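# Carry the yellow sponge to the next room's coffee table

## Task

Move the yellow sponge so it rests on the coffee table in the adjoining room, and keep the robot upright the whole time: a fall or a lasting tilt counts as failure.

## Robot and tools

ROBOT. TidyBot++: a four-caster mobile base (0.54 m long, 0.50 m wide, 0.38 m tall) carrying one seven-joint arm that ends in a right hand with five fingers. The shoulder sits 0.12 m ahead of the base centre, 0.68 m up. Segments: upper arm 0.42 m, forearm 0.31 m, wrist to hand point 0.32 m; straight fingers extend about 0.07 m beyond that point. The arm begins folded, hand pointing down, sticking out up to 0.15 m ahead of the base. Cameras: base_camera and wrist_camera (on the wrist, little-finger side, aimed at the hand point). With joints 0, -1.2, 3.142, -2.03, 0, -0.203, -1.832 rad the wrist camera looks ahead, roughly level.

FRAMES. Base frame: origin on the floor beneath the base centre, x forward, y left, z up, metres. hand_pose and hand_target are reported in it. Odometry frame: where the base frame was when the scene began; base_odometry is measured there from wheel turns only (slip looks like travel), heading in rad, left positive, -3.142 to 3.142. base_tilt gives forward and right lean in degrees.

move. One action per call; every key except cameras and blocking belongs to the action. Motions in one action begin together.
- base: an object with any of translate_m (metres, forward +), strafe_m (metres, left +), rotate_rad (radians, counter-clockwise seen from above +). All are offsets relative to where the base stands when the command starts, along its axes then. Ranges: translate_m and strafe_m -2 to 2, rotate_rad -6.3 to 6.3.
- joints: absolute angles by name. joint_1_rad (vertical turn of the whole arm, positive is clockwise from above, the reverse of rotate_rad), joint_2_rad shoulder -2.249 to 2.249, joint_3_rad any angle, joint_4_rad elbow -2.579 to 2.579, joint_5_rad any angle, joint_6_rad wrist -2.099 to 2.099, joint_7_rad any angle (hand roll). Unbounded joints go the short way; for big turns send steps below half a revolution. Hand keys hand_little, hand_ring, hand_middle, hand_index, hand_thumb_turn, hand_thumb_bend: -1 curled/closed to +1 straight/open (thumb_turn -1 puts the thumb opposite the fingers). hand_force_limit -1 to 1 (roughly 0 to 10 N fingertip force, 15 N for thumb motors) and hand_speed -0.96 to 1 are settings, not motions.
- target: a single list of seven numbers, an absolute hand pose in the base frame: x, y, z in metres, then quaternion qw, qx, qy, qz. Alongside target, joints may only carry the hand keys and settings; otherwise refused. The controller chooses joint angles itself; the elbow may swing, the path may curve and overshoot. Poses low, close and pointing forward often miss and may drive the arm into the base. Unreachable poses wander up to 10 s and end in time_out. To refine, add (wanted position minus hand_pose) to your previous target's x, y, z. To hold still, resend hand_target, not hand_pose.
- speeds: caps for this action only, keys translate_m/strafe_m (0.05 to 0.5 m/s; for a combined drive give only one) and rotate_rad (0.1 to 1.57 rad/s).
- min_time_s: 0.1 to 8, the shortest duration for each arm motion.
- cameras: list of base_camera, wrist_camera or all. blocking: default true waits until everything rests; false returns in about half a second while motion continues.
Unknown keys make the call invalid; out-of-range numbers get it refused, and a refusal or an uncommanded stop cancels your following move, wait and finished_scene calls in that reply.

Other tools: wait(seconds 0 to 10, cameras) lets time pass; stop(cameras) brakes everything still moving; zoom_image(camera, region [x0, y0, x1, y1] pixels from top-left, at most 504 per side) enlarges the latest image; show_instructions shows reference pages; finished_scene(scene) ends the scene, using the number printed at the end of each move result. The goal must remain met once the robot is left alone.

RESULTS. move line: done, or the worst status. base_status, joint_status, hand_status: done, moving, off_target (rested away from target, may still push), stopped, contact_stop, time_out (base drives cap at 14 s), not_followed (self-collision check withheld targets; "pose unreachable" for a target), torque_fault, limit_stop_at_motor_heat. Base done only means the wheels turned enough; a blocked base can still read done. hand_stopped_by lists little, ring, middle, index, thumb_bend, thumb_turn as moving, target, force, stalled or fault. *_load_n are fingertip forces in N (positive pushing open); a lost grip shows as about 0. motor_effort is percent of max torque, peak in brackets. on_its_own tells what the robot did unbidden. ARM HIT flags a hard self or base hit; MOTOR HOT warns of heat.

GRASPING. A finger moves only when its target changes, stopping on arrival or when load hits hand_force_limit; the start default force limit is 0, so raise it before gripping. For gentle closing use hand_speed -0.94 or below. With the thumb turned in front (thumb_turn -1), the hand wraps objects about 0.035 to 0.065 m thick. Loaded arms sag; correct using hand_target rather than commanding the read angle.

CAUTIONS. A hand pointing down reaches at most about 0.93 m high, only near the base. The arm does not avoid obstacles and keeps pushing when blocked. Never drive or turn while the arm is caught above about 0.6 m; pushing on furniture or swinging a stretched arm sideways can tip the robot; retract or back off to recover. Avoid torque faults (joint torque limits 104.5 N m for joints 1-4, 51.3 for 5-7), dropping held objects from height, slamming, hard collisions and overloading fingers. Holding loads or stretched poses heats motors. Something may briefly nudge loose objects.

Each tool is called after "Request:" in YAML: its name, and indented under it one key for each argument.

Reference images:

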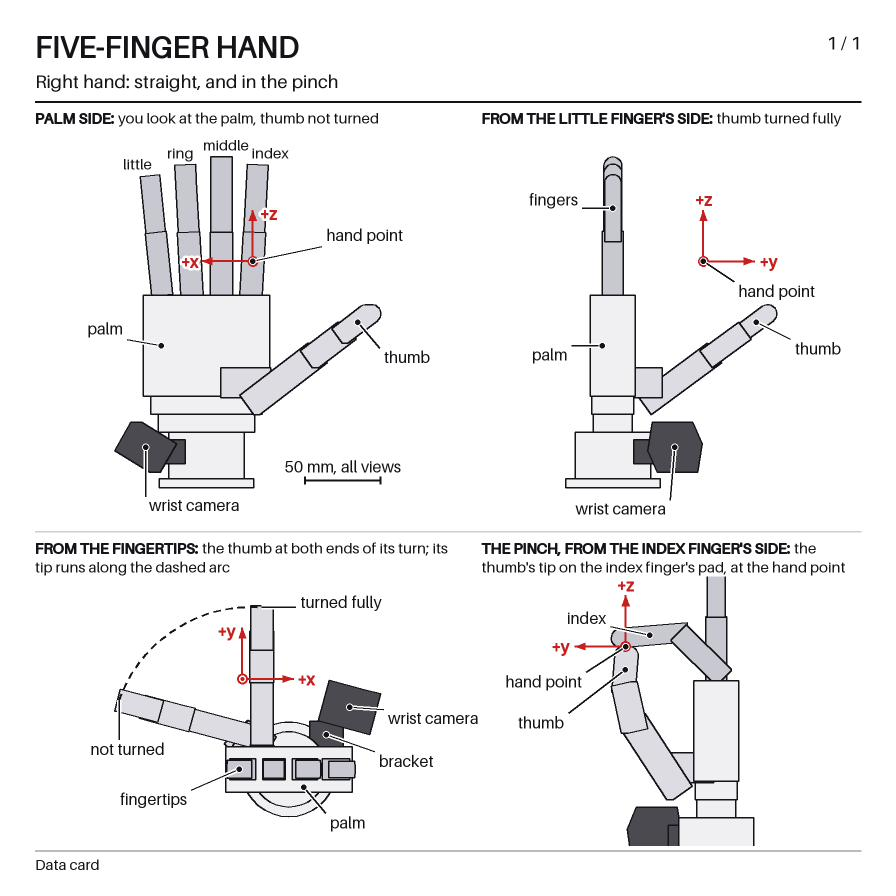

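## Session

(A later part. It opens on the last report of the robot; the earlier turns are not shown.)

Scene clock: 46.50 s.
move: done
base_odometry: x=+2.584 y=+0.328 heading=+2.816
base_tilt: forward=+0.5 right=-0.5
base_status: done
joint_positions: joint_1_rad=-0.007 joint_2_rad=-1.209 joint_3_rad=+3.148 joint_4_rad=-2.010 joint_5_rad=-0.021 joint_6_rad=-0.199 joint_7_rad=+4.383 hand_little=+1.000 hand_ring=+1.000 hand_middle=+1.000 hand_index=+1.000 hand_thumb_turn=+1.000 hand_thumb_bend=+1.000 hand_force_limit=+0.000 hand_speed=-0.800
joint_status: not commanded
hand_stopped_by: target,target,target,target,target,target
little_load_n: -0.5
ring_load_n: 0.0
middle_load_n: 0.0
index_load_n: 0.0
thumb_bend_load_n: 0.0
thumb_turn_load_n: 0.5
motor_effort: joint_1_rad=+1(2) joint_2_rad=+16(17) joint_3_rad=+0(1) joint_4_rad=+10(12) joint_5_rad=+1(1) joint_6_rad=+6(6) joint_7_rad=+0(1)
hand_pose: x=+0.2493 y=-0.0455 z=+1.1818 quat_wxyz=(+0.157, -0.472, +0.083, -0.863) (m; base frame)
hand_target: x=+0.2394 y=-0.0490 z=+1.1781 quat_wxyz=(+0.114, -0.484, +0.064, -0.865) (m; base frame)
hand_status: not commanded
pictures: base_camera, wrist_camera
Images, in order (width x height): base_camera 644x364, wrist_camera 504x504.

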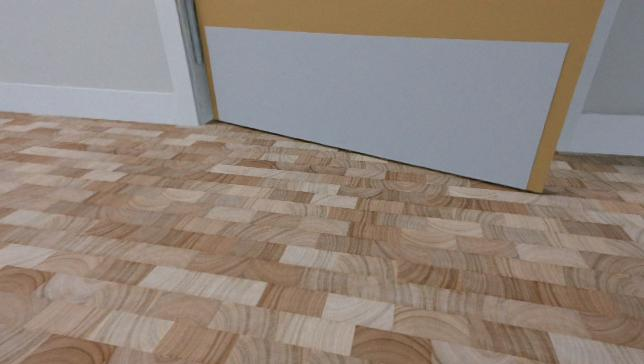

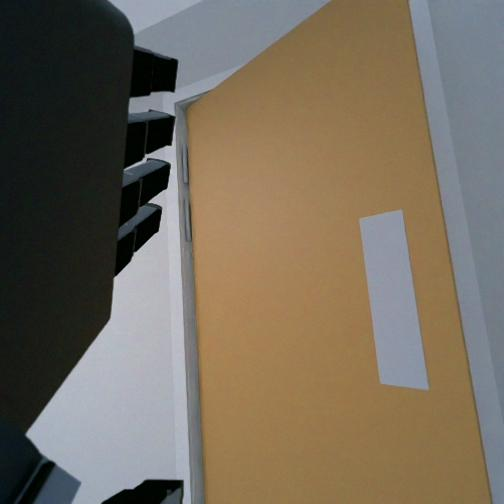

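Request:
move:
  base: {"rotate_rad":-0.246}
  joints: {"joint_6_rad":0.4}

Request:
move:
  base: {"translate_m":2.0}
  speeds: {"translate_m":0.25}
  cameras: ["all"]

Request:
move:
  base: {"strafe_m":1.4, "translate_m":0.1}
  joints: {"joint_6_rad":-0.5}
  cameras: ["all"]

Scene clock: 48.27 s.
move: done
base_odometry: x=+2.585 y=+0.328 heading=+2.570
base_tilt: forward=+0.4 right=-0.6
base_status: done
joint_positions: joint_1_rad=-0.007 joint_2_rad=-1.209 joint_3_rad=+3.148 joint_4_rad=-2.010 joint_5_rad=-0.021 joint_6_rad=+0.331 joint_7_rad=+4.383 hand_little=+1.000 hand_ring=+1.000 hand_middle=+1.000 hand_index=+1.000 hand_thumb_turn=+1.000 hand_thumb_bend=+1.000 hand_force_limit=+0.000 hand_speed=-0.800
joint_status: all done
hand_stopped_by: target,target,target,target,target,target
little_load_n: 0.0
ring_load_n: 0.0
middle_load_n: 0.0
index_load_n: 0.0
thumb_bend_load_n: 0.0
thumb_turn_load_n: 0.0
motor_effort: joint_1_rad=+1(2) joint_2_rad=+17(19) joint_3_rad=+0(1) joint_4_rad=+10(13) joint_5_rad=+1(1) joint_6_rad=+3(7) joint_7_rad=+0(1)
hand_pose: x=+0.1412 y=-0.0504 z=+1.3139 quat_wxyz=(+0.171, -0.228, +0.046, -0.957) (m; base frame)
hand_target: x=+0.1000 y=-0.0491 z=+1.3320 quat_wxyz=(+0.128, -0.182, +0.024, -0.975) (m; base frame)
hand_status: not commanded
pictures: none

Scene clock: 57.10 s.
move: done
base_odometry: x=+0.902 y=+1.410 heading=+2.570
base_tilt: forward=+0.4 right=-0.6
base_status: done
joint_positions: joint_1_rad=-0.006 joint_2_rad=-1.210 joint_3_rad=+3.147 joint_4_rad=-2.009 joint_5_rad=-0.021 joint_6_rad=+0.335 joint_7_rad=+4.383 hand_little=+1.000 hand_ring=+1.000 hand_middle=+1.000 hand_index=+1.000 hand_thumb_turn=+1.000 hand_thumb_bend=+1.000 hand_force_limit=+0.000 hand_speed=-0.800
joint_status: not commanded
hand_stopped_by: target,target,target,target,target,target
little_load_n: 0.0
ring_load_n: 0.0
middle_load_n: 0.0
index_load_n: -0.5
thumb_bend_load_n: 0.5
thumb_turn_load_n: 0.0
motor_effort: joint_1_rad=+1(4) joint_2_rad=+18(24) joint_3_rad=+0(4) joint_4_rad=+9(13) joint_5_rad=+0(1) joint_6_rad=+3(5) joint_7_rad=+0(1)
hand_pose: x=+0.1396 y=-0.0499 z=+1.3148 quat_wxyz=(+0.171, -0.226, +0.045, -0.958) (m; base frame)
hand_target: x=+0.1000 y=-0.0491 z=+1.3320 quat_wxyz=(+0.128, -0.182, +0.024, -0.975) (m; base frame)
hand_status: not commanded
pictures: base_camera, wrist_camera
Images, in order (width x height): base_camera 644x364, wrist_camera 504x504.

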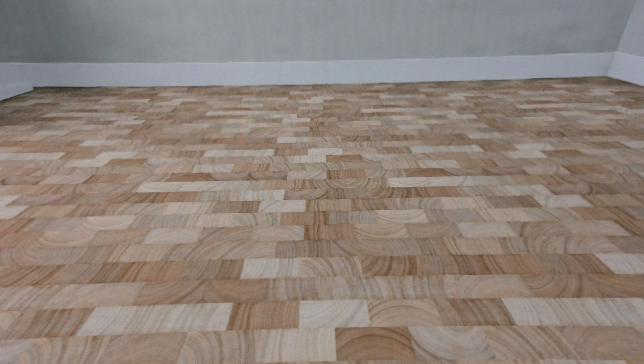

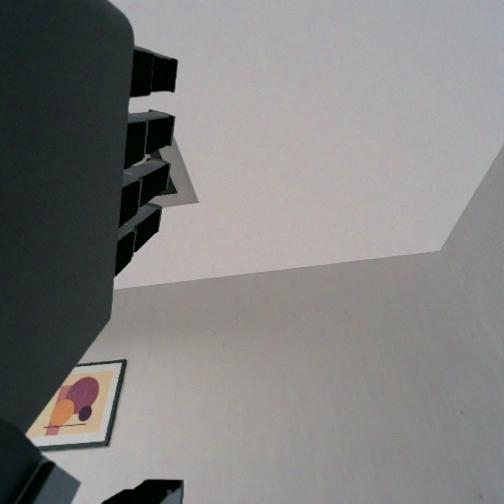

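Scene clock: 63.60 s.
move: time_out
base_odometry: x=+0.730 y=+1.182 heading=+2.591
base_tilt: forward=+0.5 right=-0.6
base_status: translate_m time_out (by the wheels' count: +0.021 of +0.100); strafe_m time_out (by the wheels' count: +0.285 of +1.400)
joint_positions: joint_1_rad=+0.001 joint_2_rad=-1.210 joint_3_rad=+3.140 joint_4_rad=-2.008 joint_5_rad=-0.021 joint_6_rad=-0.439 joint_7_rad=+4.384 hand_little=+1.000 hand_ring=+1.000 hand_middle=+1.000 hand_index=+1.000 hand_thumb_turn=+1.000 hand_thumb_bend=+1.000 hand_force_limit=+0.000 hand_speed=-0.800
joint_status: all done
hand_stopped_by: target,target,target,target,target,target
little_load_n: 0.0
ring_load_n: 0.0
middle_load_n: 0.0
index_load_n: 0.0
thumb_bend_load_n: 0.0
thumb_turn_load_n: 0.0
motor_effort: joint_1_rad=+1(7) joint_2_rad=+16(27) joint_3_rad=+0(8) joint_4_rad=+11(16) joint_5_rad=+1(3) joint_6_rad=+7(8) joint_7_rad=+0(1)
hand_pose: x=+0.2714 y=-0.0415 z=+1.1087 quat_wxyz=(+0.143, -0.572, +0.097, -0.802) (m; base frame)
hand_target: x=+0.2623 y=-0.0490 z=+1.1003 quat_wxyz=(+0.105, -0.588, +0.077, -0.798) (m; base frame)
hand_status: not commanded
pictures: base_camera, wrist_camera
Images, in order (width x height): base_camera 644x364, wrist_camera 504x504.

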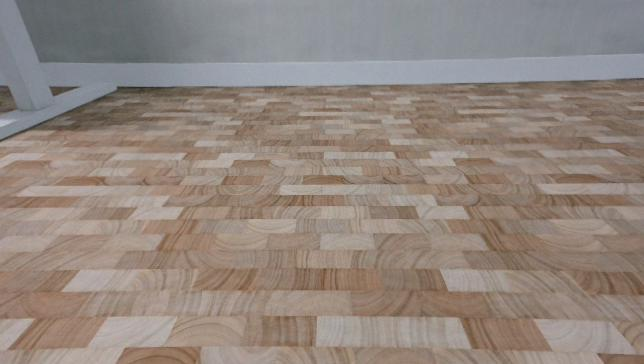

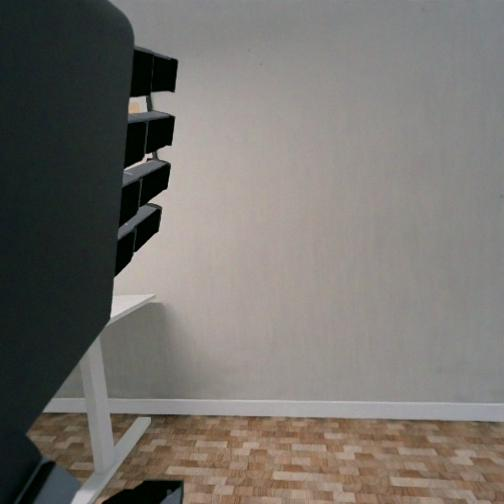

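Request:
move:
  base: {"strafe_m":-0.1}

Request:
move:
  base: {"translate_m":0.45, "rotate_rad":-0.02}
  cameras: ["all"]

Request:
move:
  base: {"strafe_m":1.0}
  speeds: {"strafe_m":0.3}
  cameras: ["all"]

Scene clock: 65.00 s.
move: done
base_odometry: x=+0.783 y=+1.267 heading=+2.590
base_tilt: forward=+0.4 right=-0.5
base_status: done
joint_positions: joint_1_rad=+0.001 joint_2_rad=-1.210 joint_3_rad=+3.141 joint_4_rad=-2.008 joint_5_rad=-0.021 joint_6_rad=-0.439 joint_7_rad=+4.384 hand_little=+1.000 hand_ring=+1.000 hand_middle=+1.000 hand_index=+1.000 hand_thumb_turn=+1.000 hand_thumb_bend=+1.000 hand_force_limit=+0.000 hand_speed=-0.800
joint_status: not commanded
hand_stopped_by: target,target,target,target,target,target
little_load_n: 0.0
ring_load_n: 0.0
middle_load_n: 0.0
index_load_n: 0.0
thumb_bend_load_n: 0.0
thumb_turn_load_n: 0.0
motor_effort: joint_1_rad=+1(2) joint_2_rad=+15(17) joint_3_rad=+0(3) joint_4_rad=+11(12) joint_5_rad=+0(1) joint_6_rad=+7(7) joint_7_rad=+0(1)
hand_pose: x=+0.2714 y=-0.0417 z=+1.1087 quat_wxyz=(+0.143, -0.572, +0.097, -0.802) (m; base frame)
hand_target: x=+0.2623 y=-0.0490 z=+1.1003 quat_wxyz=(+0.105, -0.588, +0.077, -0.798) (m; base frame)
hand_status: not commanded
pictures: none

Scene clock: 67.13 s.
move: done
base_odometry: x=+0.399 y=+1.503 heading=+2.569
base_tilt: forward=+0.5 right=-0.6
base_status: done
joint_positions: joint_1_rad=+0.001 joint_2_rad=-1.210 joint_3_rad=+3.141 joint_4_rad=-2.008 joint_5_rad=-0.021 joint_6_rad=-0.439 joint_7_rad=+4.384 hand_little=+1.000 hand_ring=+1.000 hand_middle=+1.000 hand_index=+1.000 hand_thumb_turn=+1.000 hand_thumb_bend=+1.000 hand_force_limit=+0.000 hand_speed=-0.800
joint_status: not commanded
hand_stopped_by: target,target,target,target,target,target
little_load_n: 0.0
ring_load_n: 0.0
middle_load_n: -0.5
index_load_n: 0.0
thumb_bend_load_n: 0.0
thumb_turn_load_n: 0.0
motor_effort: joint_1_rad=+1(2) joint_2_rad=+16(18) joint_3_rad=+0(1) joint_4_rad=+11(13) joint_5_rad=+1(1) joint_6_rad=+7(7) joint_7_rad=+0(1)
hand_pose: x=+0.2714 y=-0.0417 z=+1.1087 quat_wxyz=(+0.143, -0.572, +0.097, -0.802) (m; base frame)
hand_target: x=+0.2623 y=-0.0490 z=+1.1003 quat_wxyz=(+0.105, -0.588, +0.077, -0.798) (m; base frame)
hand_status: not commanded
pictures: base_camera, wrist_camera
Images, in order (width x height): base_camera 644x364, wrist_camera 504x504.

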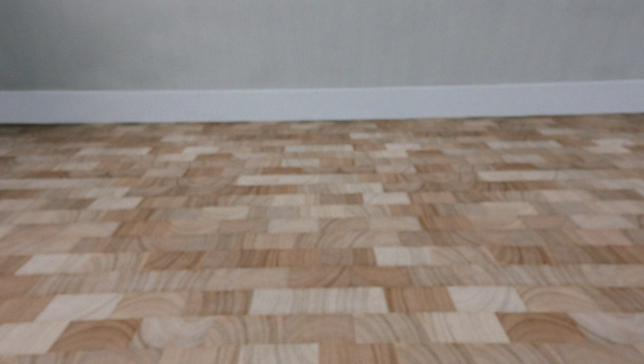

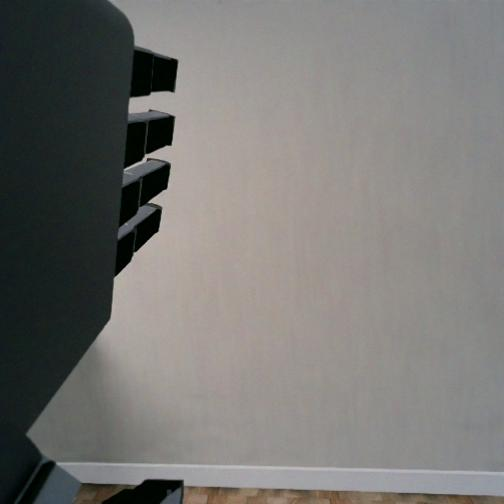

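Scene clock: 71.37 s.
move: done
base_odometry: x=-0.142 y=+0.663 heading=+2.569
base_tilt: forward=+0.4 right=-0.6
base_status: done
joint_positions: joint_1_rad=+0.001 joint_2_rad=-1.210 joint_3_rad=+3.141 joint_4_rad=-2.008 joint_5_rad=-0.021 joint_6_rad=-0.439 joint_7_rad=+4.384 hand_little=+1.000 hand_ring=+1.000 hand_middle=+1.000 hand_index=+1.000 hand_thumb_turn=+1.000 hand_thumb_bend=+1.000 hand_force_limit=+0.000 hand_speed=-0.800
joint_status: not commanded
hand_stopped_by: target,target,target,target,target,target
little_load_n: 0.0
ring_load_n: 0.0
middle_load_n: 0.0
index_load_n: 0.0
thumb_bend_load_n: 0.0
thumb_turn_load_n: 0.0
motor_effort: joint_1_rad=+1(3) joint_2_rad=+16(17) joint_3_rad=+0(2) joint_4_rad=+11(12) joint_5_rad=+0(1) joint_6_rad=+7(7) joint_7_rad=+0(1)
hand_pose: x=+0.2714 y=-0.0418 z=+1.1086 quat_wxyz=(+0.143, -0.572, +0.097, -0.802) (m; base frame)
hand_target: x=+0.2623 y=-0.0490 z=+1.1003 quat_wxyz=(+0.105, -0.588, +0.077, -0.798) (m; base frame)
hand_status: not commanded
pictures: base_camera, wrist_camera
Images, in order (width x height): base_camera 644x364, wrist_camera 504x504.

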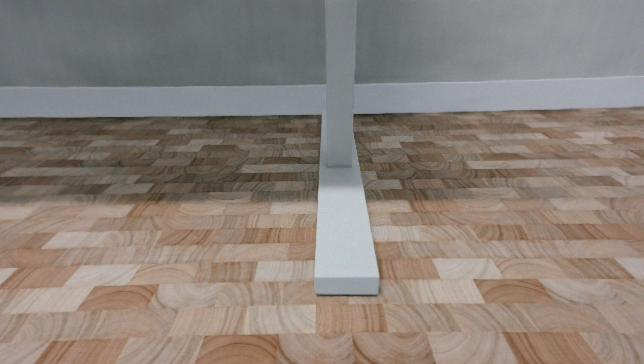

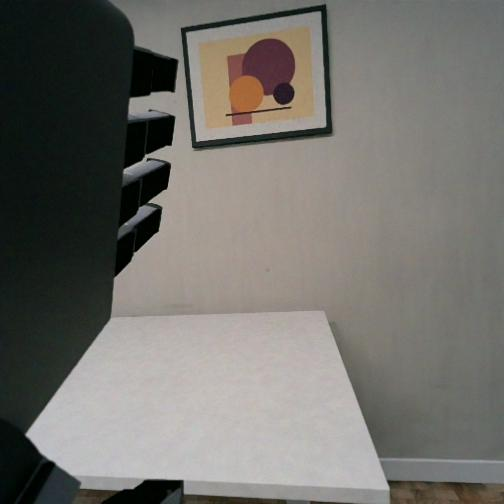

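Request:
move:
  base: {"strafe_m":0.5}
  cameras: ["all"]

Scene clock: 73.70 s.
move: done
base_odometry: x=-0.413 y=+0.242 heading=+2.569
base_tilt: forward=+0.4 right=-0.6
base_status: done
joint_positions: joint_1_rad=+0.002 joint_2_rad=-1.210 joint_3_rad=+3.140 joint_4_rad=-2.008 joint_5_rad=-0.021 joint_6_rad=-0.439 joint_7_rad=+4.384 hand_little=+1.000 hand_ring=+1.000 hand_middle=+1.000 hand_index=+1.000 hand_thumb_turn=+1.000 hand_thumb_bend=+1.000 hand_force_limit=+0.000 hand_speed=-0.800
joint_status: not commanded
hand_stopped_by: target,target,target,target,target,target
little_load_n: 0.0
ring_load_n: 0.0
middle_load_n: -0.5
index_load_n: 0.0
thumb_bend_load_n: 0.0
thumb_turn_load_n: 0.0
motor_effort: joint_1_rad=+1(3) joint_2_rad=+16(17) joint_3_rad=+0(2) joint_4_rad=+11(12) joint_5_rad=+1(1) joint_6_rad=+7(7) joint_7_rad=+0(1)
hand_pose: x=+0.2714 y=-0.0414 z=+1.1087 quat_wxyz=(+0.143, -0.572, +0.097, -0.802) (m; base frame)
hand_target: x=+0.2623 y=-0.0490 z=+1.1003 quat_wxyz=(+0.105, -0.588, +0.077, -0.798) (m; base frame)
hand_status: not commanded
pictures: base_camera, wrist_camera
Images, in order (width x height): base_camera 644x364, wrist_camera 504x504.

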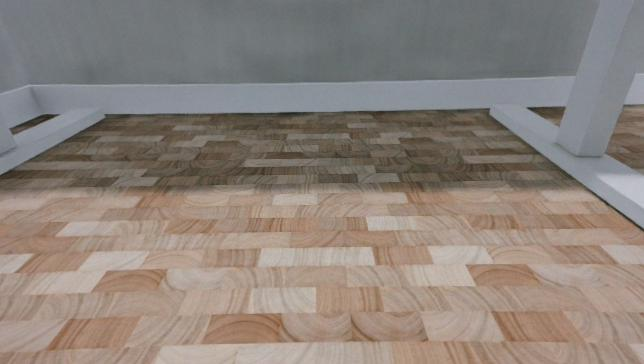

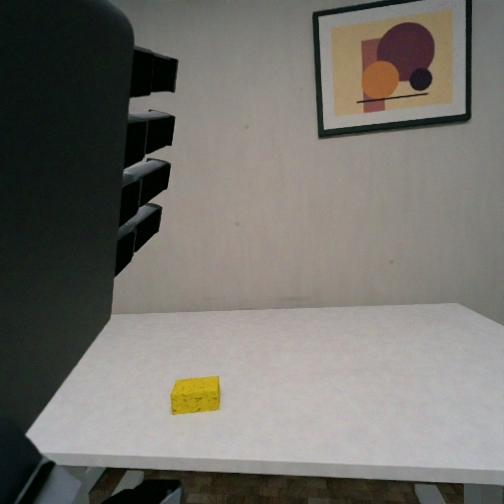

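Request:
move:
  target: [0.50, 0.09, 0.95, 0.2706, -0.6533, 0.6533, -0.2706]
  joints: {"hand_thumb_turn":-1, "hand_speed":0.0}
  min_time_s: 3
  cameras: ["all"]

Scene clock: 79.00 s.
move: done
base_odometry: x=-0.413 y=+0.242 heading=+2.569
base_tilt: forward=+0.4 right=-0.7
base_status: not commanded
joint_positions: joint_1_rad=-0.263 joint_2_rad=-0.221 joint_3_rad=+3.140 joint_4_rad=-1.393 joint_5_rad=+0.152 joint_6_rad=-1.157 joint_7_rad=+2.934 hand_little=+1.000 hand_ring=+1.000 hand_middle=+1.000 hand_index=+1.000 hand_thumb_turn=-1.000 hand_thumb_bend=+1.000 hand_force_limit=+0.000 hand_speed=+0.000
joint_status: all done
hand_stopped_by: target,target,target,target,target,target
little_load_n: 0.0
ring_load_n: 0.0
middle_load_n: 0.0
index_load_n: 0.0
thumb_bend_load_n: 0.0
thumb_turn_load_n: 0.0
motor_effort: joint_1_rad=+1(1) joint_2_rad=-8(17) joint_3_rad=-1(1) joint_4_rad=+13(13) joint_5_rad=+1(2) joint_6_rad=+5(7) joint_7_rad=+0(1)
hand_pose: x=+0.5027 y=+0.0995 z=+0.9522 quat_wxyz=(+0.296, -0.666, +0.629, -0.270) (m; base frame)
hand_target: x=+0.5000 y=+0.0900 z=+0.9500 quat_wxyz=(+0.271, -0.653, +0.653, -0.271) (m; base frame)
hand_status: done (0.010 m and 4.3 deg from the pose sent, 0.308 m and 92.4 deg at the start)
pictures: base_camera, wrist_camera
Images, in order (width x height): base_camera 644x364, wrist_camera 504x504.

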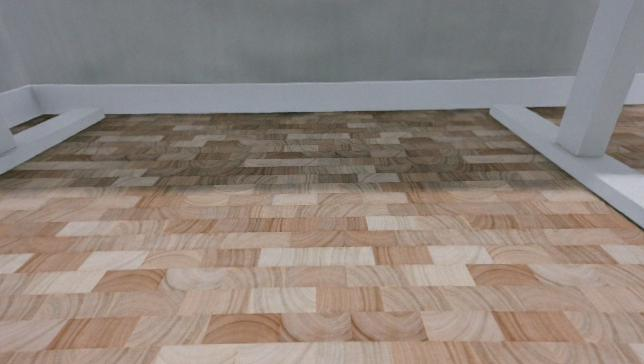

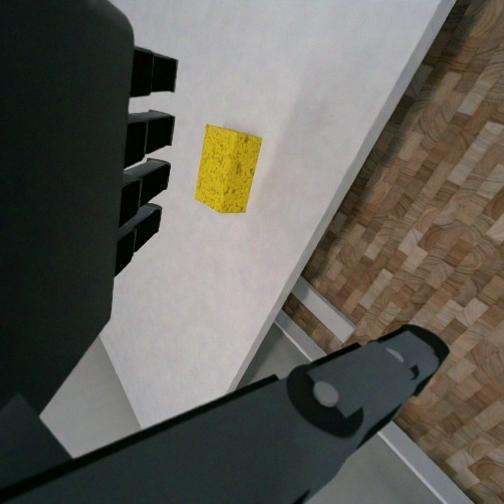

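Request:
move:
  target: [0.65, 0.13, 0.85, 0.2706, -0.6533, 0.6533, -0.2706]
  min_time_s: 2
  cameras: ["wrist_camera"]

Scene clock: 81.90 s.
move: done
base_odometry: x=-0.413 y=+0.242 heading=+2.569
base_tilt: forward=+0.4 right=-0.6
base_status: not commanded
joint_positions: joint_1_rad=-0.144 joint_2_rad=+0.079 joint_3_rad=+2.983 joint_4_rad=-1.393 joint_5_rad=+0.230 joint_6_rad=-0.974 joint_7_rad=+2.823 hand_little=+1.000 hand_ring=+1.000 hand_middle=+1.000 hand_index=+1.000 hand_thumb_turn=-1.000 hand_thumb_bend=+1.000 hand_force_limit=+0.000 hand_speed=+0.000
joint_status: not commanded
hand_stopped_by: target,target,target,target,target,target
little_load_n: 0.0
ring_load_n: 0.0
middle_load_n: 0.0
index_load_n: 0.0
thumb_bend_load_n: 0.0
thumb_turn_load_n: 0.0
motor_effort: joint_1_rad=+1(1) joint_2_rad=-18(20) joint_3_rad=-1(1) joint_4_rad=+13(14) joint_5_rad=+2(2) joint_6_rad=+4(5) joint_7_rad=+0(1)
hand_pose: x=+0.6160 y=+0.1337 z=+0.8517 quat_wxyz=(+0.254, -0.674, +0.648, -0.249) (m; base frame)
hand_target: x=+0.6500 y=+0.1300 z=+0.8500 quat_wxyz=(+0.271, -0.653, +0.653, -0.271) (m; base frame)
hand_status: done (0.034 m and 4.0 deg from the pose sent, 0.182 m and 4.3 deg at the start)
pictures: wrist_camera
Images, in order (width x height): wrist_camera 504x504.

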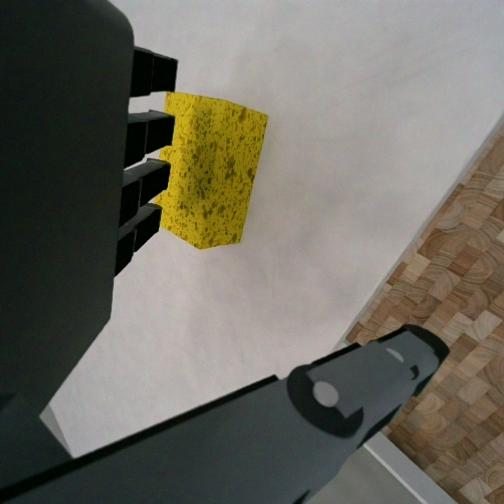

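Request:
move:
  target: [0.715, 0.13, 0.85, 0.2706, -0.6533, 0.6533, -0.2706]
  min_time_s: 1.5
  cameras: ["wrist_camera"]

Scene clock: 83.90 s.
move: done
base_odometry: x=-0.413 y=+0.242 heading=+2.569
base_tilt: forward=+0.4 right=-0.6
base_status: not commanded
joint_positions: joint_1_rad=-0.117 joint_2_rad=+0.225 joint_3_rad=+2.962 joint_4_rad=-1.231 joint_5_rad=+0.243 joint_6_rad=-0.974 joint_7_rad=+2.823 hand_little=+1.000 hand_ring=+1.000 hand_middle=+1.000 hand_index=+1.000 hand_thumb_turn=-1.000 hand_thumb_bend=+1.000 hand_force_limit=+0.000 hand_speed=+0.000
joint_status: not commanded
hand_stopped_by: target,target,target,target,target,target
little_load_n: 0.0
ring_load_n: -0.5
middle_load_n: 0.0
index_load_n: 0.0
thumb_bend_load_n: 0.0
thumb_turn_load_n: 0.0
motor_effort: joint_1_rad=+1(1) joint_2_rad=-22(24) joint_3_rad=-1(2) joint_4_rad=+13(14) joint_5_rad=+2(2) joint_6_rad=+4(4) joint_7_rad=+0(1)
hand_pose: x=+0.6810 y=+0.1392 z=+0.8511 quat_wxyz=(+0.263, -0.666, +0.652, -0.248) (m; base frame)
hand_target: x=+0.7150 y=+0.1300 z=+0.8500 quat_wxyz=(+0.271, -0.653, +0.653, -0.271) (m; base frame)
hand_status: done (0.035 m and 3.1 deg from the pose sent, 0.099 m and 4.0 deg at the start)
pictures: wrist_camera
Images, in order (width x height): wrist_camera 504x504.

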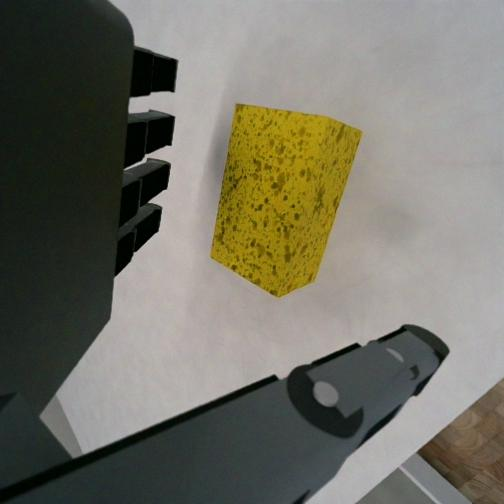

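Request:
move:
  target: [0.73, 0.13, 0.82, 0.2706, -0.6533, 0.6533, -0.2706]
  min_time_s: 1.5
  cameras: ["wrist_camera"]

Scene clock: 85.87 s.
move: done
base_odometry: x=-0.413 y=+0.242 heading=+2.569
base_tilt: forward=+0.5 right=-0.6
base_status: not commanded
joint_positions: joint_1_rad=-0.105 joint_2_rad=+0.254 joint_3_rad=+2.951 joint_4_rad=-1.231 joint_5_rad=+0.269 joint_6_rad=-0.928 joint_7_rad=+2.823 hand_little=+1.000 hand_ring=+1.000 hand_middle=+1.000 hand_index=+1.000 hand_thumb_turn=-1.000 hand_thumb_bend=+1.000 hand_force_limit=+0.000 hand_speed=+0.000
joint_status: not commanded
hand_stopped_by: target,target,target,target,target,target
little_load_n: 0.0
ring_load_n: 0.0
middle_load_n: 0.0
index_load_n: 0.0
thumb_bend_load_n: 0.0
thumb_turn_load_n: 0.0
motor_effort: joint_1_rad=+1(1) joint_2_rad=-23(24) joint_3_rad=-2(2) joint_4_rad=+14(14) joint_5_rad=+2(2) joint_6_rad=+4(4) joint_7_rad=+0(1)
hand_pose: x=+0.6997 y=+0.1354 z=+0.8429 quat_wxyz=(+0.266, -0.667, +0.646, -0.259) (m; base frame)
hand_target: x=+0.7300 y=+0.1300 z=+0.8200 quat_wxyz=(+0.271, -0.653, +0.653, -0.271) (m; base frame)
hand_status: done (0.038 m and 2.2 deg from the pose sent, 0.059 m and 3.1 deg at the start)
pictures: wrist_camera
Images, in order (width x height): wrist_camera 504x504.

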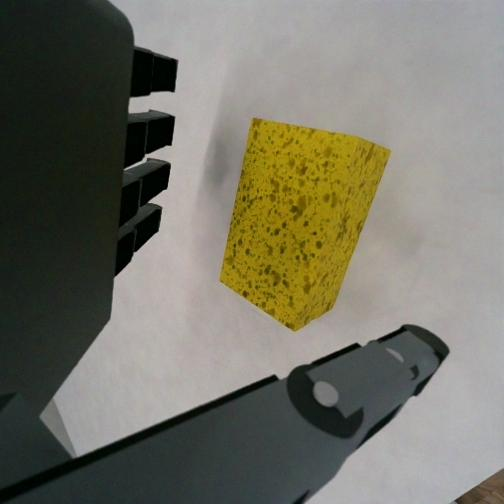

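Request:
move:
  target: [0.725, 0.125, 0.79, 0.2706, -0.6533, 0.6533, -0.2706]
  min_time_s: 1.5
  cameras: ["wrist_camera"]

Scene clock: 87.70 s.
move: done
base_odometry: x=-0.413 y=+0.242 heading=+2.569
base_tilt: forward=+0.4 right=-0.6
base_status: not commanded
joint_positions: joint_1_rad=-0.082 joint_2_rad=+0.254 joint_3_rad=+2.940 joint_4_rad=-1.327 joint_5_rad=+0.292 joint_6_rad=-0.831 joint_7_rad=+2.796 hand_little=+1.000 hand_ring=+1.000 hand_middle=+1.000 hand_index=+1.000 hand_thumb_turn=-1.000 hand_thumb_bend=+1.000 hand_force_limit=+0.000 hand_speed=+0.000
joint_status: not commanded
hand_stopped_by: target,target,target,target,target,target
little_load_n: 0.0
ring_load_n: 0.0
middle_load_n: 0.0
index_load_n: 0.0
thumb_bend_load_n: 0.0
thumb_turn_load_n: 0.0
motor_effort: joint_1_rad=+1(1) joint_2_rad=-23(24) joint_3_rad=-1(2) joint_4_rad=+14(14) joint_5_rad=+2(2) joint_6_rad=+4(5) joint_7_rad=+0(1)
hand_pose: x=+0.7034 y=+0.1293 z=+0.8142 quat_wxyz=(+0.266, -0.664, +0.647, -0.263) (m; base frame)
hand_target: x=+0.7250 y=+0.1250 z=+0.7900 quat_wxyz=(+0.271, -0.653, +0.653, -0.271) (m; base frame)
hand_status: done (0.033 m and 1.8 deg from the pose sent, 0.060 m and 2.2 deg at the start)
pictures: wrist_camera
Images, in order (width x height): wrist_camera 504x504.

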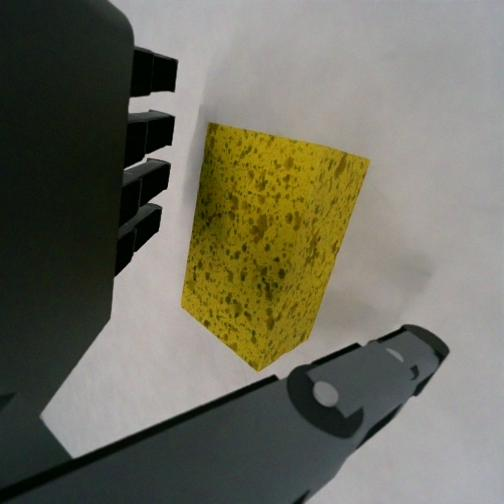

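Request:
move:
  target: [0.73, 0.145, 0.77, 0.2706, -0.6533, 0.6533, -0.2706]
  min_time_s: 1.5
  cameras: ["wrist_camera"]

Scene clock: 89.60 s.
move: done
base_odometry: x=-0.413 y=+0.242 heading=+2.569
base_tilt: forward=+0.4 right=-0.6
base_status: not commanded
joint_positions: joint_1_rad=-0.092 joint_2_rad=+0.270 joint_3_rad=+2.940 joint_4_rad=-1.350 joint_5_rad=+0.355 joint_6_rad=-0.794 joint_7_rad=+2.710 hand_little=+1.000 hand_ring=+1.000 hand_middle=+1.000 hand_index=+1.000 hand_thumb_turn=-1.000 hand_thumb_bend=+1.000 hand_force_limit=+0.000 hand_speed=+0.000
joint_status: not commanded
hand_stopped_by: target,target,target,target,target,target
little_load_n: 0.0
ring_load_n: 0.0
middle_load_n: 0.0
index_load_n: 0.0
thumb_bend_load_n: 0.0
thumb_turn_load_n: 0.0
motor_effort: joint_1_rad=+1(1) joint_2_rad=-23(24) joint_3_rad=-2(2) joint_4_rad=+14(14) joint_5_rad=+2(2) joint_6_rad=+4(4) joint_7_rad=+0(1)
hand_pose: x=+0.7133 y=+0.1278 z=+0.8029 quat_wxyz=(+0.266, -0.650, +0.658, -0.272) (m; base frame)
hand_target: x=+0.7300 y=+0.1450 z=+0.7700 quat_wxyz=(+0.271, -0.653, +0.653, -0.271) (m; base frame)
hand_status: done (0.041 m and 0.9 deg from the pose sent, 0.054 m and 1.8 deg at the start)
pictures: wrist_camera
Images, in order (width x height): wrist_camera 504x504.

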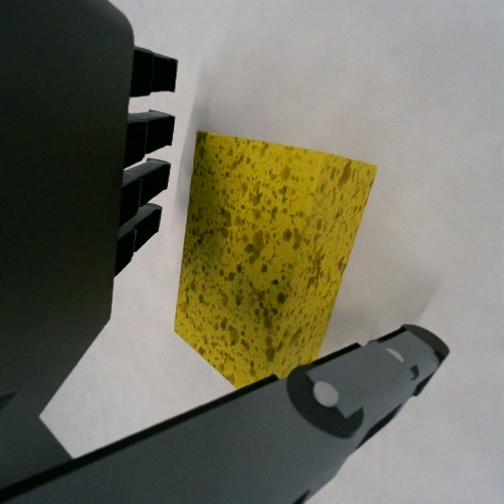

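Request:
move:
  base: {"strafe_m":0.025}
  target: [0.735, 0.15, 0.75, 0.2706, -0.6533, 0.6533, -0.2706]
  min_time_s: 1.5
  cameras: ["wrist_camera"]

Scene clock: 91.50 s.
move: done
base_odometry: x=-0.427 y=+0.221 heading=+2.569
base_tilt: forward=+0.4 right=-0.6
base_status: done
joint_positions: joint_1_rad=-0.110 joint_2_rad=+0.291 joint_3_rad=+2.937 joint_4_rad=-1.383 joint_5_rad=+0.392 joint_6_rad=-0.746 joint_7_rad=+2.664 hand_little=+1.000 hand_ring=+1.000 hand_middle=+1.000 hand_index=+1.000 hand_thumb_turn=-1.000 hand_thumb_bend=+1.000 hand_force_limit=+0.000 hand_speed=+0.000
joint_status: not commanded
hand_stopped_by: target,target,target,target,target,target
little_load_n: 0.0
ring_load_n: 0.0
middle_load_n: 0.0
index_load_n: 0.0
thumb_bend_load_n: 0.0
thumb_turn_load_n: 0.0
motor_effort: joint_1_rad=+1(3) joint_2_rad=-24(25) joint_3_rad=-2(4) joint_4_rad=+13(14) joint_5_rad=+2(3) joint_6_rad=+4(5) joint_7_rad=+0(1)
hand_pose: x=+0.7185 y=+0.1391 z=+0.7840 quat_wxyz=(+0.268, -0.652, +0.656, -0.271) (m; base frame)
hand_target: x=+0.7350 y=+0.1500 z=+0.7500 quat_wxyz=(+0.271, -0.653, +0.653, -0.271) (m; base frame)
hand_status: done (0.039 m and 0.5 deg from the pose sent, 0.061 m and 0.9 deg at the start)
pictures: wrist_camera
Images, in order (width x height): wrist_camera 504x504.

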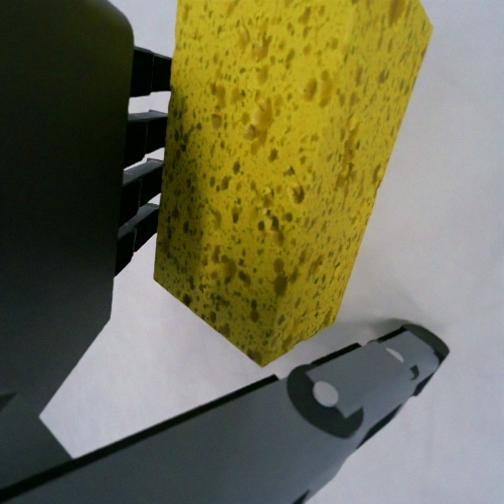

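Request:
move:
  joints: {"hand_little":-0.6,"hand_ring":-0.6,"hand_middle":-0.6,"hand_index":-0.6,"hand_thumb_bend":-0.5,"hand_force_limit":-0.4,"hand_speed":-0.85}
  cameras: ["wrist_camera"]

Scene clock: 97.87 s.
move: off_target
base_odometry: x=-0.427 y=+0.221 heading=+2.569
base_tilt: forward=+0.4 right=-0.6
base_status: not commanded
joint_positions: joint_1_rad=-0.110 joint_2_rad=+0.292 joint_3_rad=+2.937 joint_4_rad=-1.384 joint_5_rad=+0.402 joint_6_rad=-0.722 joint_7_rad=+2.663 hand_little=+0.181 hand_ring=+0.807 hand_middle=+0.932 hand_index=+0.835 hand_thumb_turn=-1.000 hand_thumb_bend=+0.551 hand_force_limit=-0.400 hand_speed=-0.850
joint_status: hand_little off_target (ended at +0.181, target -0.600); hand_ring off_target (ended at +0.807, target -0.600); hand_middle off_target (ended at +0.932, target -0.600); hand_index off_target (ended at +0.835, target -0.600); hand_thumb_bend off_target (ended at +0.551, target -0.500); the others done
hand_stopped_by: force,force,force,force,force,target
little_load_n: 4.0
ring_load_n: 0.0
middle_load_n: -0.5
index_load_n: -0.5
thumb_bend_load_n: 5.0
thumb_turn_load_n: 5.5
motor_effort: joint_1_rad=+1(1) joint_2_rad=-23(25) joint_3_rad=-1(3) joint_4_rad=+12(14) joint_5_rad=+2(2) joint_6_rad=+3(4) joint_7_rad=+0(1)
hand_pose: x=+0.7246 y=+0.1402 z=+0.7871 quat_wxyz=(+0.276, -0.652, +0.650, -0.278) (m; base frame)
hand_target: x=+0.7350 y=+0.1500 z=+0.7500 quat_wxyz=(+0.271, -0.653, +0.653, -0.271) (m; base frame)
hand_status: not commanded
pictures: wrist_camera
Images, in order (width x height): wrist_camera 504x504.

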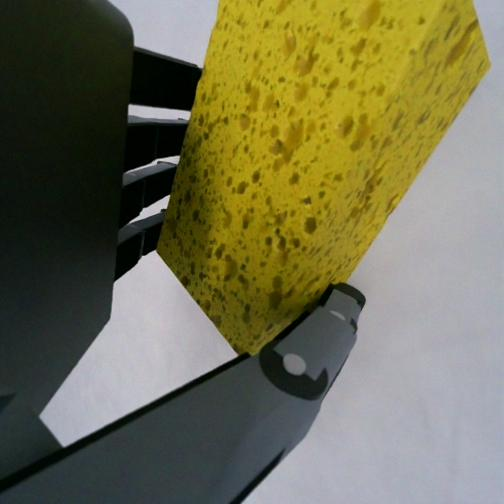

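Request:
move:
  joints: {"hand_ring":-0.7,"hand_middle":-0.7,"hand_index":-0.7}
  cameras: ["wrist_camera"]

Scene clock: 98.60 s.
move: off_target
base_odometry: x=-0.427 y=+0.221 heading=+2.569
base_tilt: forward=+0.4 right=-0.6
base_status: not commanded
joint_positions: joint_1_rad=-0.110 joint_2_rad=+0.292 joint_3_rad=+2.937 joint_4_rad=-1.385 joint_5_rad=+0.405 joint_6_rad=-0.716 joint_7_rad=+2.662 hand_little=+0.181 hand_ring=+0.726 hand_middle=+0.823 hand_index=+0.712 hand_thumb_turn=-1.000 hand_thumb_bend=+0.551 hand_force_limit=-0.400 hand_speed=-0.850
joint_status: hand_ring off_target (ended at +0.726, target -0.700); hand_middle off_target (ended at +0.823, target -0.700); hand_index off_target (ended at +0.712, target -0.700)
hand_stopped_by: force,force,force,force,force,target
little_load_n: 5.0
ring_load_n: 0.0
middle_load_n: 0.0
index_load_n: 2.5
thumb_bend_load_n: 5.0
thumb_turn_load_n: 5.5
motor_effort: joint_1_rad=+0(1) joint_2_rad=-22(23) joint_3_rad=-2(2) joint_4_rad=+11(13) joint_5_rad=+1(2) joint_6_rad=+2(3) joint_7_rad=+0(1)
hand_pose: x=+0.7260 y=+0.1405 z=+0.7880 quat_wxyz=(+0.278, -0.652, +0.649, -0.279) (m; base frame)
hand_target: x=+0.7350 y=+0.1500 z=+0.7500 quat_wxyz=(+0.271, -0.653, +0.653, -0.271) (m; base frame)
hand_status: not commanded
pictures: wrist_camera
Images, in order (width x height): wrist_camera 504x504.

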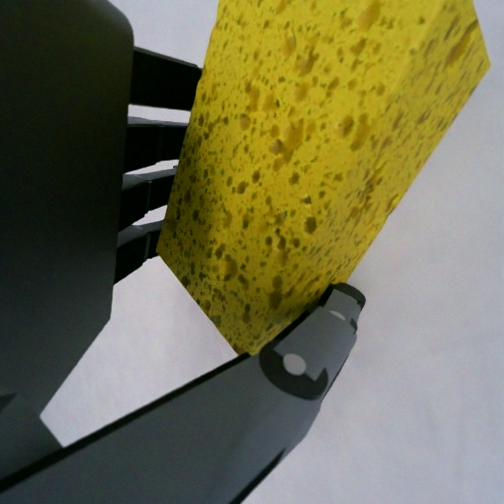

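Request:
move:
  joints: {"hand_little":-0.5,"hand_ring":-0.8,"hand_middle":-0.8,"hand_index":-0.8,"hand_thumb_bend":-0.4,"hand_force_limit":0.0}
  cameras: ["wrist_camera"]

Scene clock: 99.33 s.
move: off_target
base_odometry: x=-0.427 y=+0.221 heading=+2.569
base_tilt: forward=+0.4 right=-0.6
base_status: not commanded
joint_positions: joint_1_rad=-0.110 joint_2_rad=+0.292 joint_3_rad=+2.937 joint_4_rad=-1.385 joint_5_rad=+0.409 joint_6_rad=-0.705 joint_7_rad=+2.661 hand_little=+0.170 hand_ring=+0.589 hand_middle=+0.756 hand_index=+0.616 hand_thumb_turn=-1.000 hand_thumb_bend=+0.534 hand_force_limit=+0.000 hand_speed=-0.850
joint_status: hand_little off_target (ended at +0.170, target -0.500); hand_ring off_target (ended at +0.589, target -0.800); hand_middle off_target (ended at +0.756, target -0.800); hand_index off_target (ended at +0.616, target -0.800); hand_thumb_bend off_target (ended at +0.534, target -0.400); the others done
hand_stopped_by: force,force,force,force,force,target
little_load_n: 8.0
ring_load_n: 5.0
middle_load_n: 0.5
index_load_n: 0.5
thumb_bend_load_n: 7.5
thumb_turn_load_n: 9.0
motor_effort: joint_1_rad=+0(1) joint_2_rad=-19(22) joint_3_rad=-2(3) joint_4_rad=+9(11) joint_5_rad=+0(2) joint_6_rad=+1(3) joint_7_rad=+0(1)
hand_pose: x=+0.7290 y=+0.1413 z=+0.7902 quat_wxyz=(+0.282, -0.651, +0.646, -0.282) (m; base frame)
hand_target: x=+0.7350 y=+0.1500 z=+0.7500 quat_wxyz=(+0.271, -0.653, +0.653, -0.271) (m; base frame)
hand_status: not commanded
pictures: wrist_camera
Images, in order (width x height): wrist_camera 504x504.

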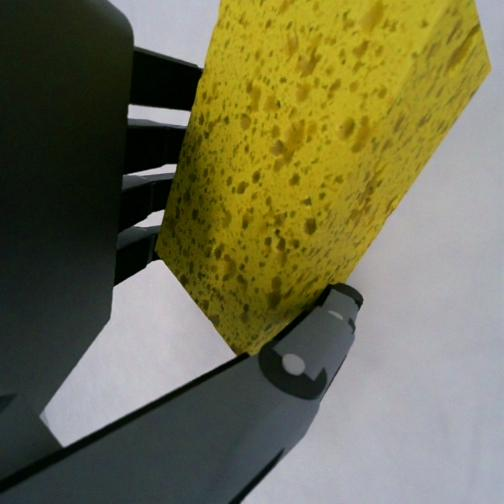

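Request:
move:
  target: [0.72, 0.15, 0.86, 0.2706, -0.6533, 0.6533, -0.2706]
  min_time_s: 2.5
  cameras: ["wrist_camera"]

Scene clock: 102.20 s.
move: done
base_odometry: x=-0.427 y=+0.221 heading=+2.569
base_tilt: forward=+0.5 right=-0.6
base_status: not commanded
joint_positions: joint_1_rad=-0.130 joint_2_rad=+0.292 joint_3_rad=+2.937 joint_4_rad=-1.160 joint_5_rad=+0.393 joint_6_rad=-0.909 joint_7_rad=+2.683 hand_little=+0.170 hand_ring=+0.589 hand_middle=+0.756 hand_index=+0.616 hand_thumb_turn=-1.000 hand_thumb_bend=+0.534 hand_force_limit=+0.000 hand_speed=-0.850
joint_status: not commanded
hand_stopped_by: force,force,force,force,force,target
little_load_n: 7.5
ring_load_n: 0.0
middle_load_n: 0.0
index_load_n: 0.0
thumb_bend_load_n: 7.5
thumb_turn_load_n: 9.0
motor_effort: joint_1_rad=+1(1) joint_2_rad=-24(25) joint_3_rad=-1(3) joint_4_rad=+14(15) joint_5_rad=+2(3) joint_6_rad=+5(5) joint_7_rad=+0(1)
hand_pose: x=+0.7349 y=+0.1390 z=+0.8655 quat_wxyz=(+0.286, -0.631, +0.659, -0.294) (m; base frame)
hand_target: x=+0.7200 y=+0.1500 z=+0.8600 quat_wxyz=(+0.271, -0.653, +0.653, -0.271) (m; base frame)
hand_status: done (0.019 m and 4.1 deg from the pose sent, 0.071 m and 2.1 deg at the start)
pictures: wrist_camera
Images, in order (width x height): wrist_camera 504x504.

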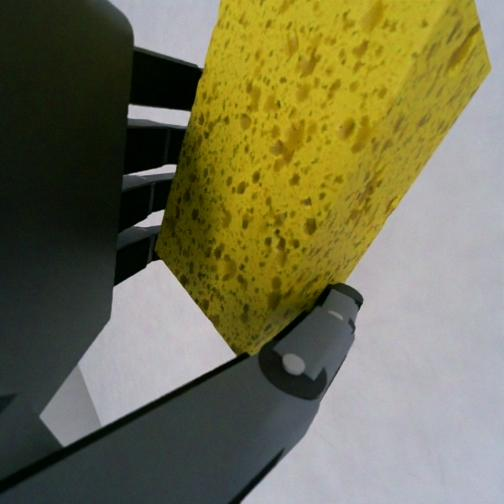

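Request:
move:
  joints: {"hand_ring":-0.9,"hand_middle":-0.9,"hand_index":-0.9}

Request:
move:
  target: [0.42, 0.10, 0.92, 0.2706, -0.6533, 0.6533, -0.2706]
  min_time_s: 2.5
  cameras: ["wrist_camera"]

Scene clock: 103.87 s.
move: off_target
base_odometry: x=-0.427 y=+0.221 heading=+2.569
base_tilt: forward=+0.4 right=-0.7
base_status: not commanded
joint_positions: joint_1_rad=-0.130 joint_2_rad=+0.292 joint_3_rad=+2.937 joint_4_rad=-1.160 joint_5_rad=+0.393 joint_6_rad=-0.910 joint_7_rad=+2.683 hand_little=+0.170 hand_ring=+0.244 hand_middle=+0.286 hand_index=+0.104 hand_thumb_turn=-1.000 hand_thumb_bend=+0.535 hand_force_limit=+0.000 hand_speed=-0.850
joint_status: hand_ring off_target (ended at +0.244, target -0.900); hand_middle off_target (ended at +0.286, target -0.900); hand_index off_target (ended at +0.104, target -0.900)
hand_stopped_by: force,force,force,force,force,target
little_load_n: 0.0
ring_load_n: 3.0
middle_load_n: 5.5
index_load_n: 5.0
thumb_bend_load_n: 13.0
thumb_turn_load_n: 0.0
motor_effort: joint_1_rad=+1(1) joint_2_rad=-24(26) joint_3_rad=-2(2) joint_4_rad=+14(14) joint_5_rad=+2(3) joint_6_rad=+4(5) joint_7_rad=+0(1)
hand_pose: x=+0.7345 y=+0.1388 z=+0.8652 quat_wxyz=(+0.286, -0.631, +0.659, -0.293) (m; base frame)
hand_target: x=+0.7200 y=+0.1500 z=+0.8600 quat_wxyz=(+0.271, -0.653, +0.653, -0.271) (m; base frame)
hand_status: not commanded
pictures: none

Scene clock: 106.67 s.
move: done
base_odometry: x=-0.427 y=+0.221 heading=+2.569
base_tilt: forward=+0.4 right=-0.7
base_status: not commanded
joint_positions: joint_1_rad=-0.363 joint_2_rad=-0.366 joint_3_rad=+3.060 joint_4_rad=-1.531 joint_5_rad=+0.369 joint_6_rad=-1.174 joint_7_rad=+2.683 hand_little=+0.170 hand_ring=+0.244 hand_middle=+0.286 hand_index=+0.104 hand_thumb_turn=-1.000 hand_thumb_bend=+0.535 hand_force_limit=+0.000 hand_speed=-0.850
joint_status: not commanded
hand_stopped_by: force,force,force,force,force,target
little_load_n: 0.0
ring_load_n: 3.0
middle_load_n: 5.5
index_load_n: 5.0
thumb_bend_load_n: 13.0
thumb_turn_load_n: 0.5
motor_effort: joint_1_rad=+1(1) joint_2_rad=-4(27) joint_3_rad=+0(2) joint_4_rad=+13(15) joint_5_rad=+3(3) joint_6_rad=+5(5) joint_7_rad=+0(1)
hand_pose: x=+0.4500 y=+0.0972 z=+0.9483 quat_wxyz=(+0.297, -0.635, +0.641, -0.312) (m; base frame)
hand_target: x=+0.4200 y=+0.1000 z=+0.9200 quat_wxyz=(+0.271, -0.653, +0.653, -0.271) (m; base frame)
hand_status: done (0.041 m and 6.2 deg from the pose sent, 0.322 m and 4.1 deg at the start)
pictures: wrist_camera
Images, in order (width x height): wrist_camera 504x504.

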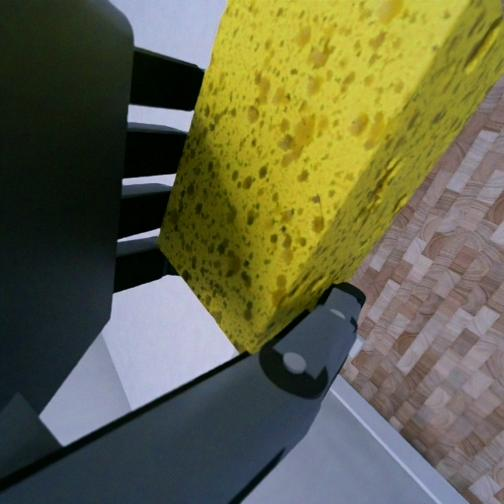

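Request:
move:
  joints: {"joint_1_rad":0,"joint_2_rad":-1.2,"joint_3_rad":3.142,"joint_4_rad":-2.03,"joint_5_rad":0,"joint_6_rad":-1.4,"joint_7_rad":2.9}
  min_time_s: 2
  base: {"strafe_m":-1.72, "rotate_rad":-3.139}
  speeds: {"rotate_rad":0.8}
  cameras: ["all"]

Scene clock: 112.43 s.
move: done
base_odometry: x=+0.504 y=+1.667 heading=-0.569
base_tilt: forward=+0.4 right=-0.7
base_status: done
joint_positions: joint_1_rad=-0.016 joint_2_rad=-1.163 joint_3_rad=+3.123 joint_4_rad=-1.999 joint_5_rad=+0.057 joint_6_rad=-1.332 joint_7_rad=+2.832 hand_little=+0.170 hand_ring=+0.244 hand_middle=+0.286 hand_index=+0.104 hand_thumb_turn=-1.000 hand_thumb_bend=+0.535 hand_force_limit=+0.000 hand_speed=-0.850
joint_status: all done
hand_stopped_by: force,force,force,force,force,target
little_load_n: 0.0
ring_load_n: 2.5
middle_load_n: 5.5
index_load_n: 5.0
thumb_bend_load_n: 13.0
thumb_turn_load_n: 0.0
motor_effort: joint_1_rad=+1(3) joint_2_rad=+16(17) joint_3_rad=+0(2) joint_4_rad=+12(13) joint_5_rad=+1(4) joint_6_rad=+6(7) joint_7_rad=+0(1)
hand_pose: x=+0.2060 y=+0.0350 z=+0.8365 quat_wxyz=(+0.360, -0.526, +0.709, -0.300) (m; base frame)
hand_target: x=+0.1821 y=+0.0456 z=+0.8088 quat_wxyz=(+0.347, -0.554, +0.707, -0.271) (m; base frame)
hand_status: not commanded
pictures: base_camera, wrist_camera
Images, in order (width x height): base_camera 644x364, wrist_camera 504x504.

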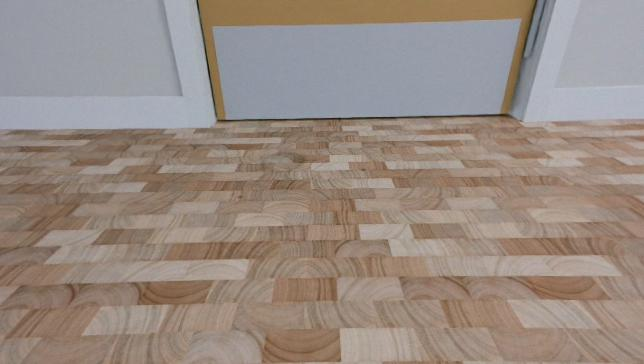

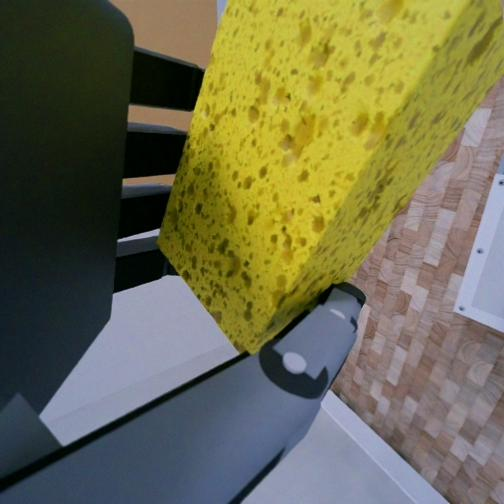

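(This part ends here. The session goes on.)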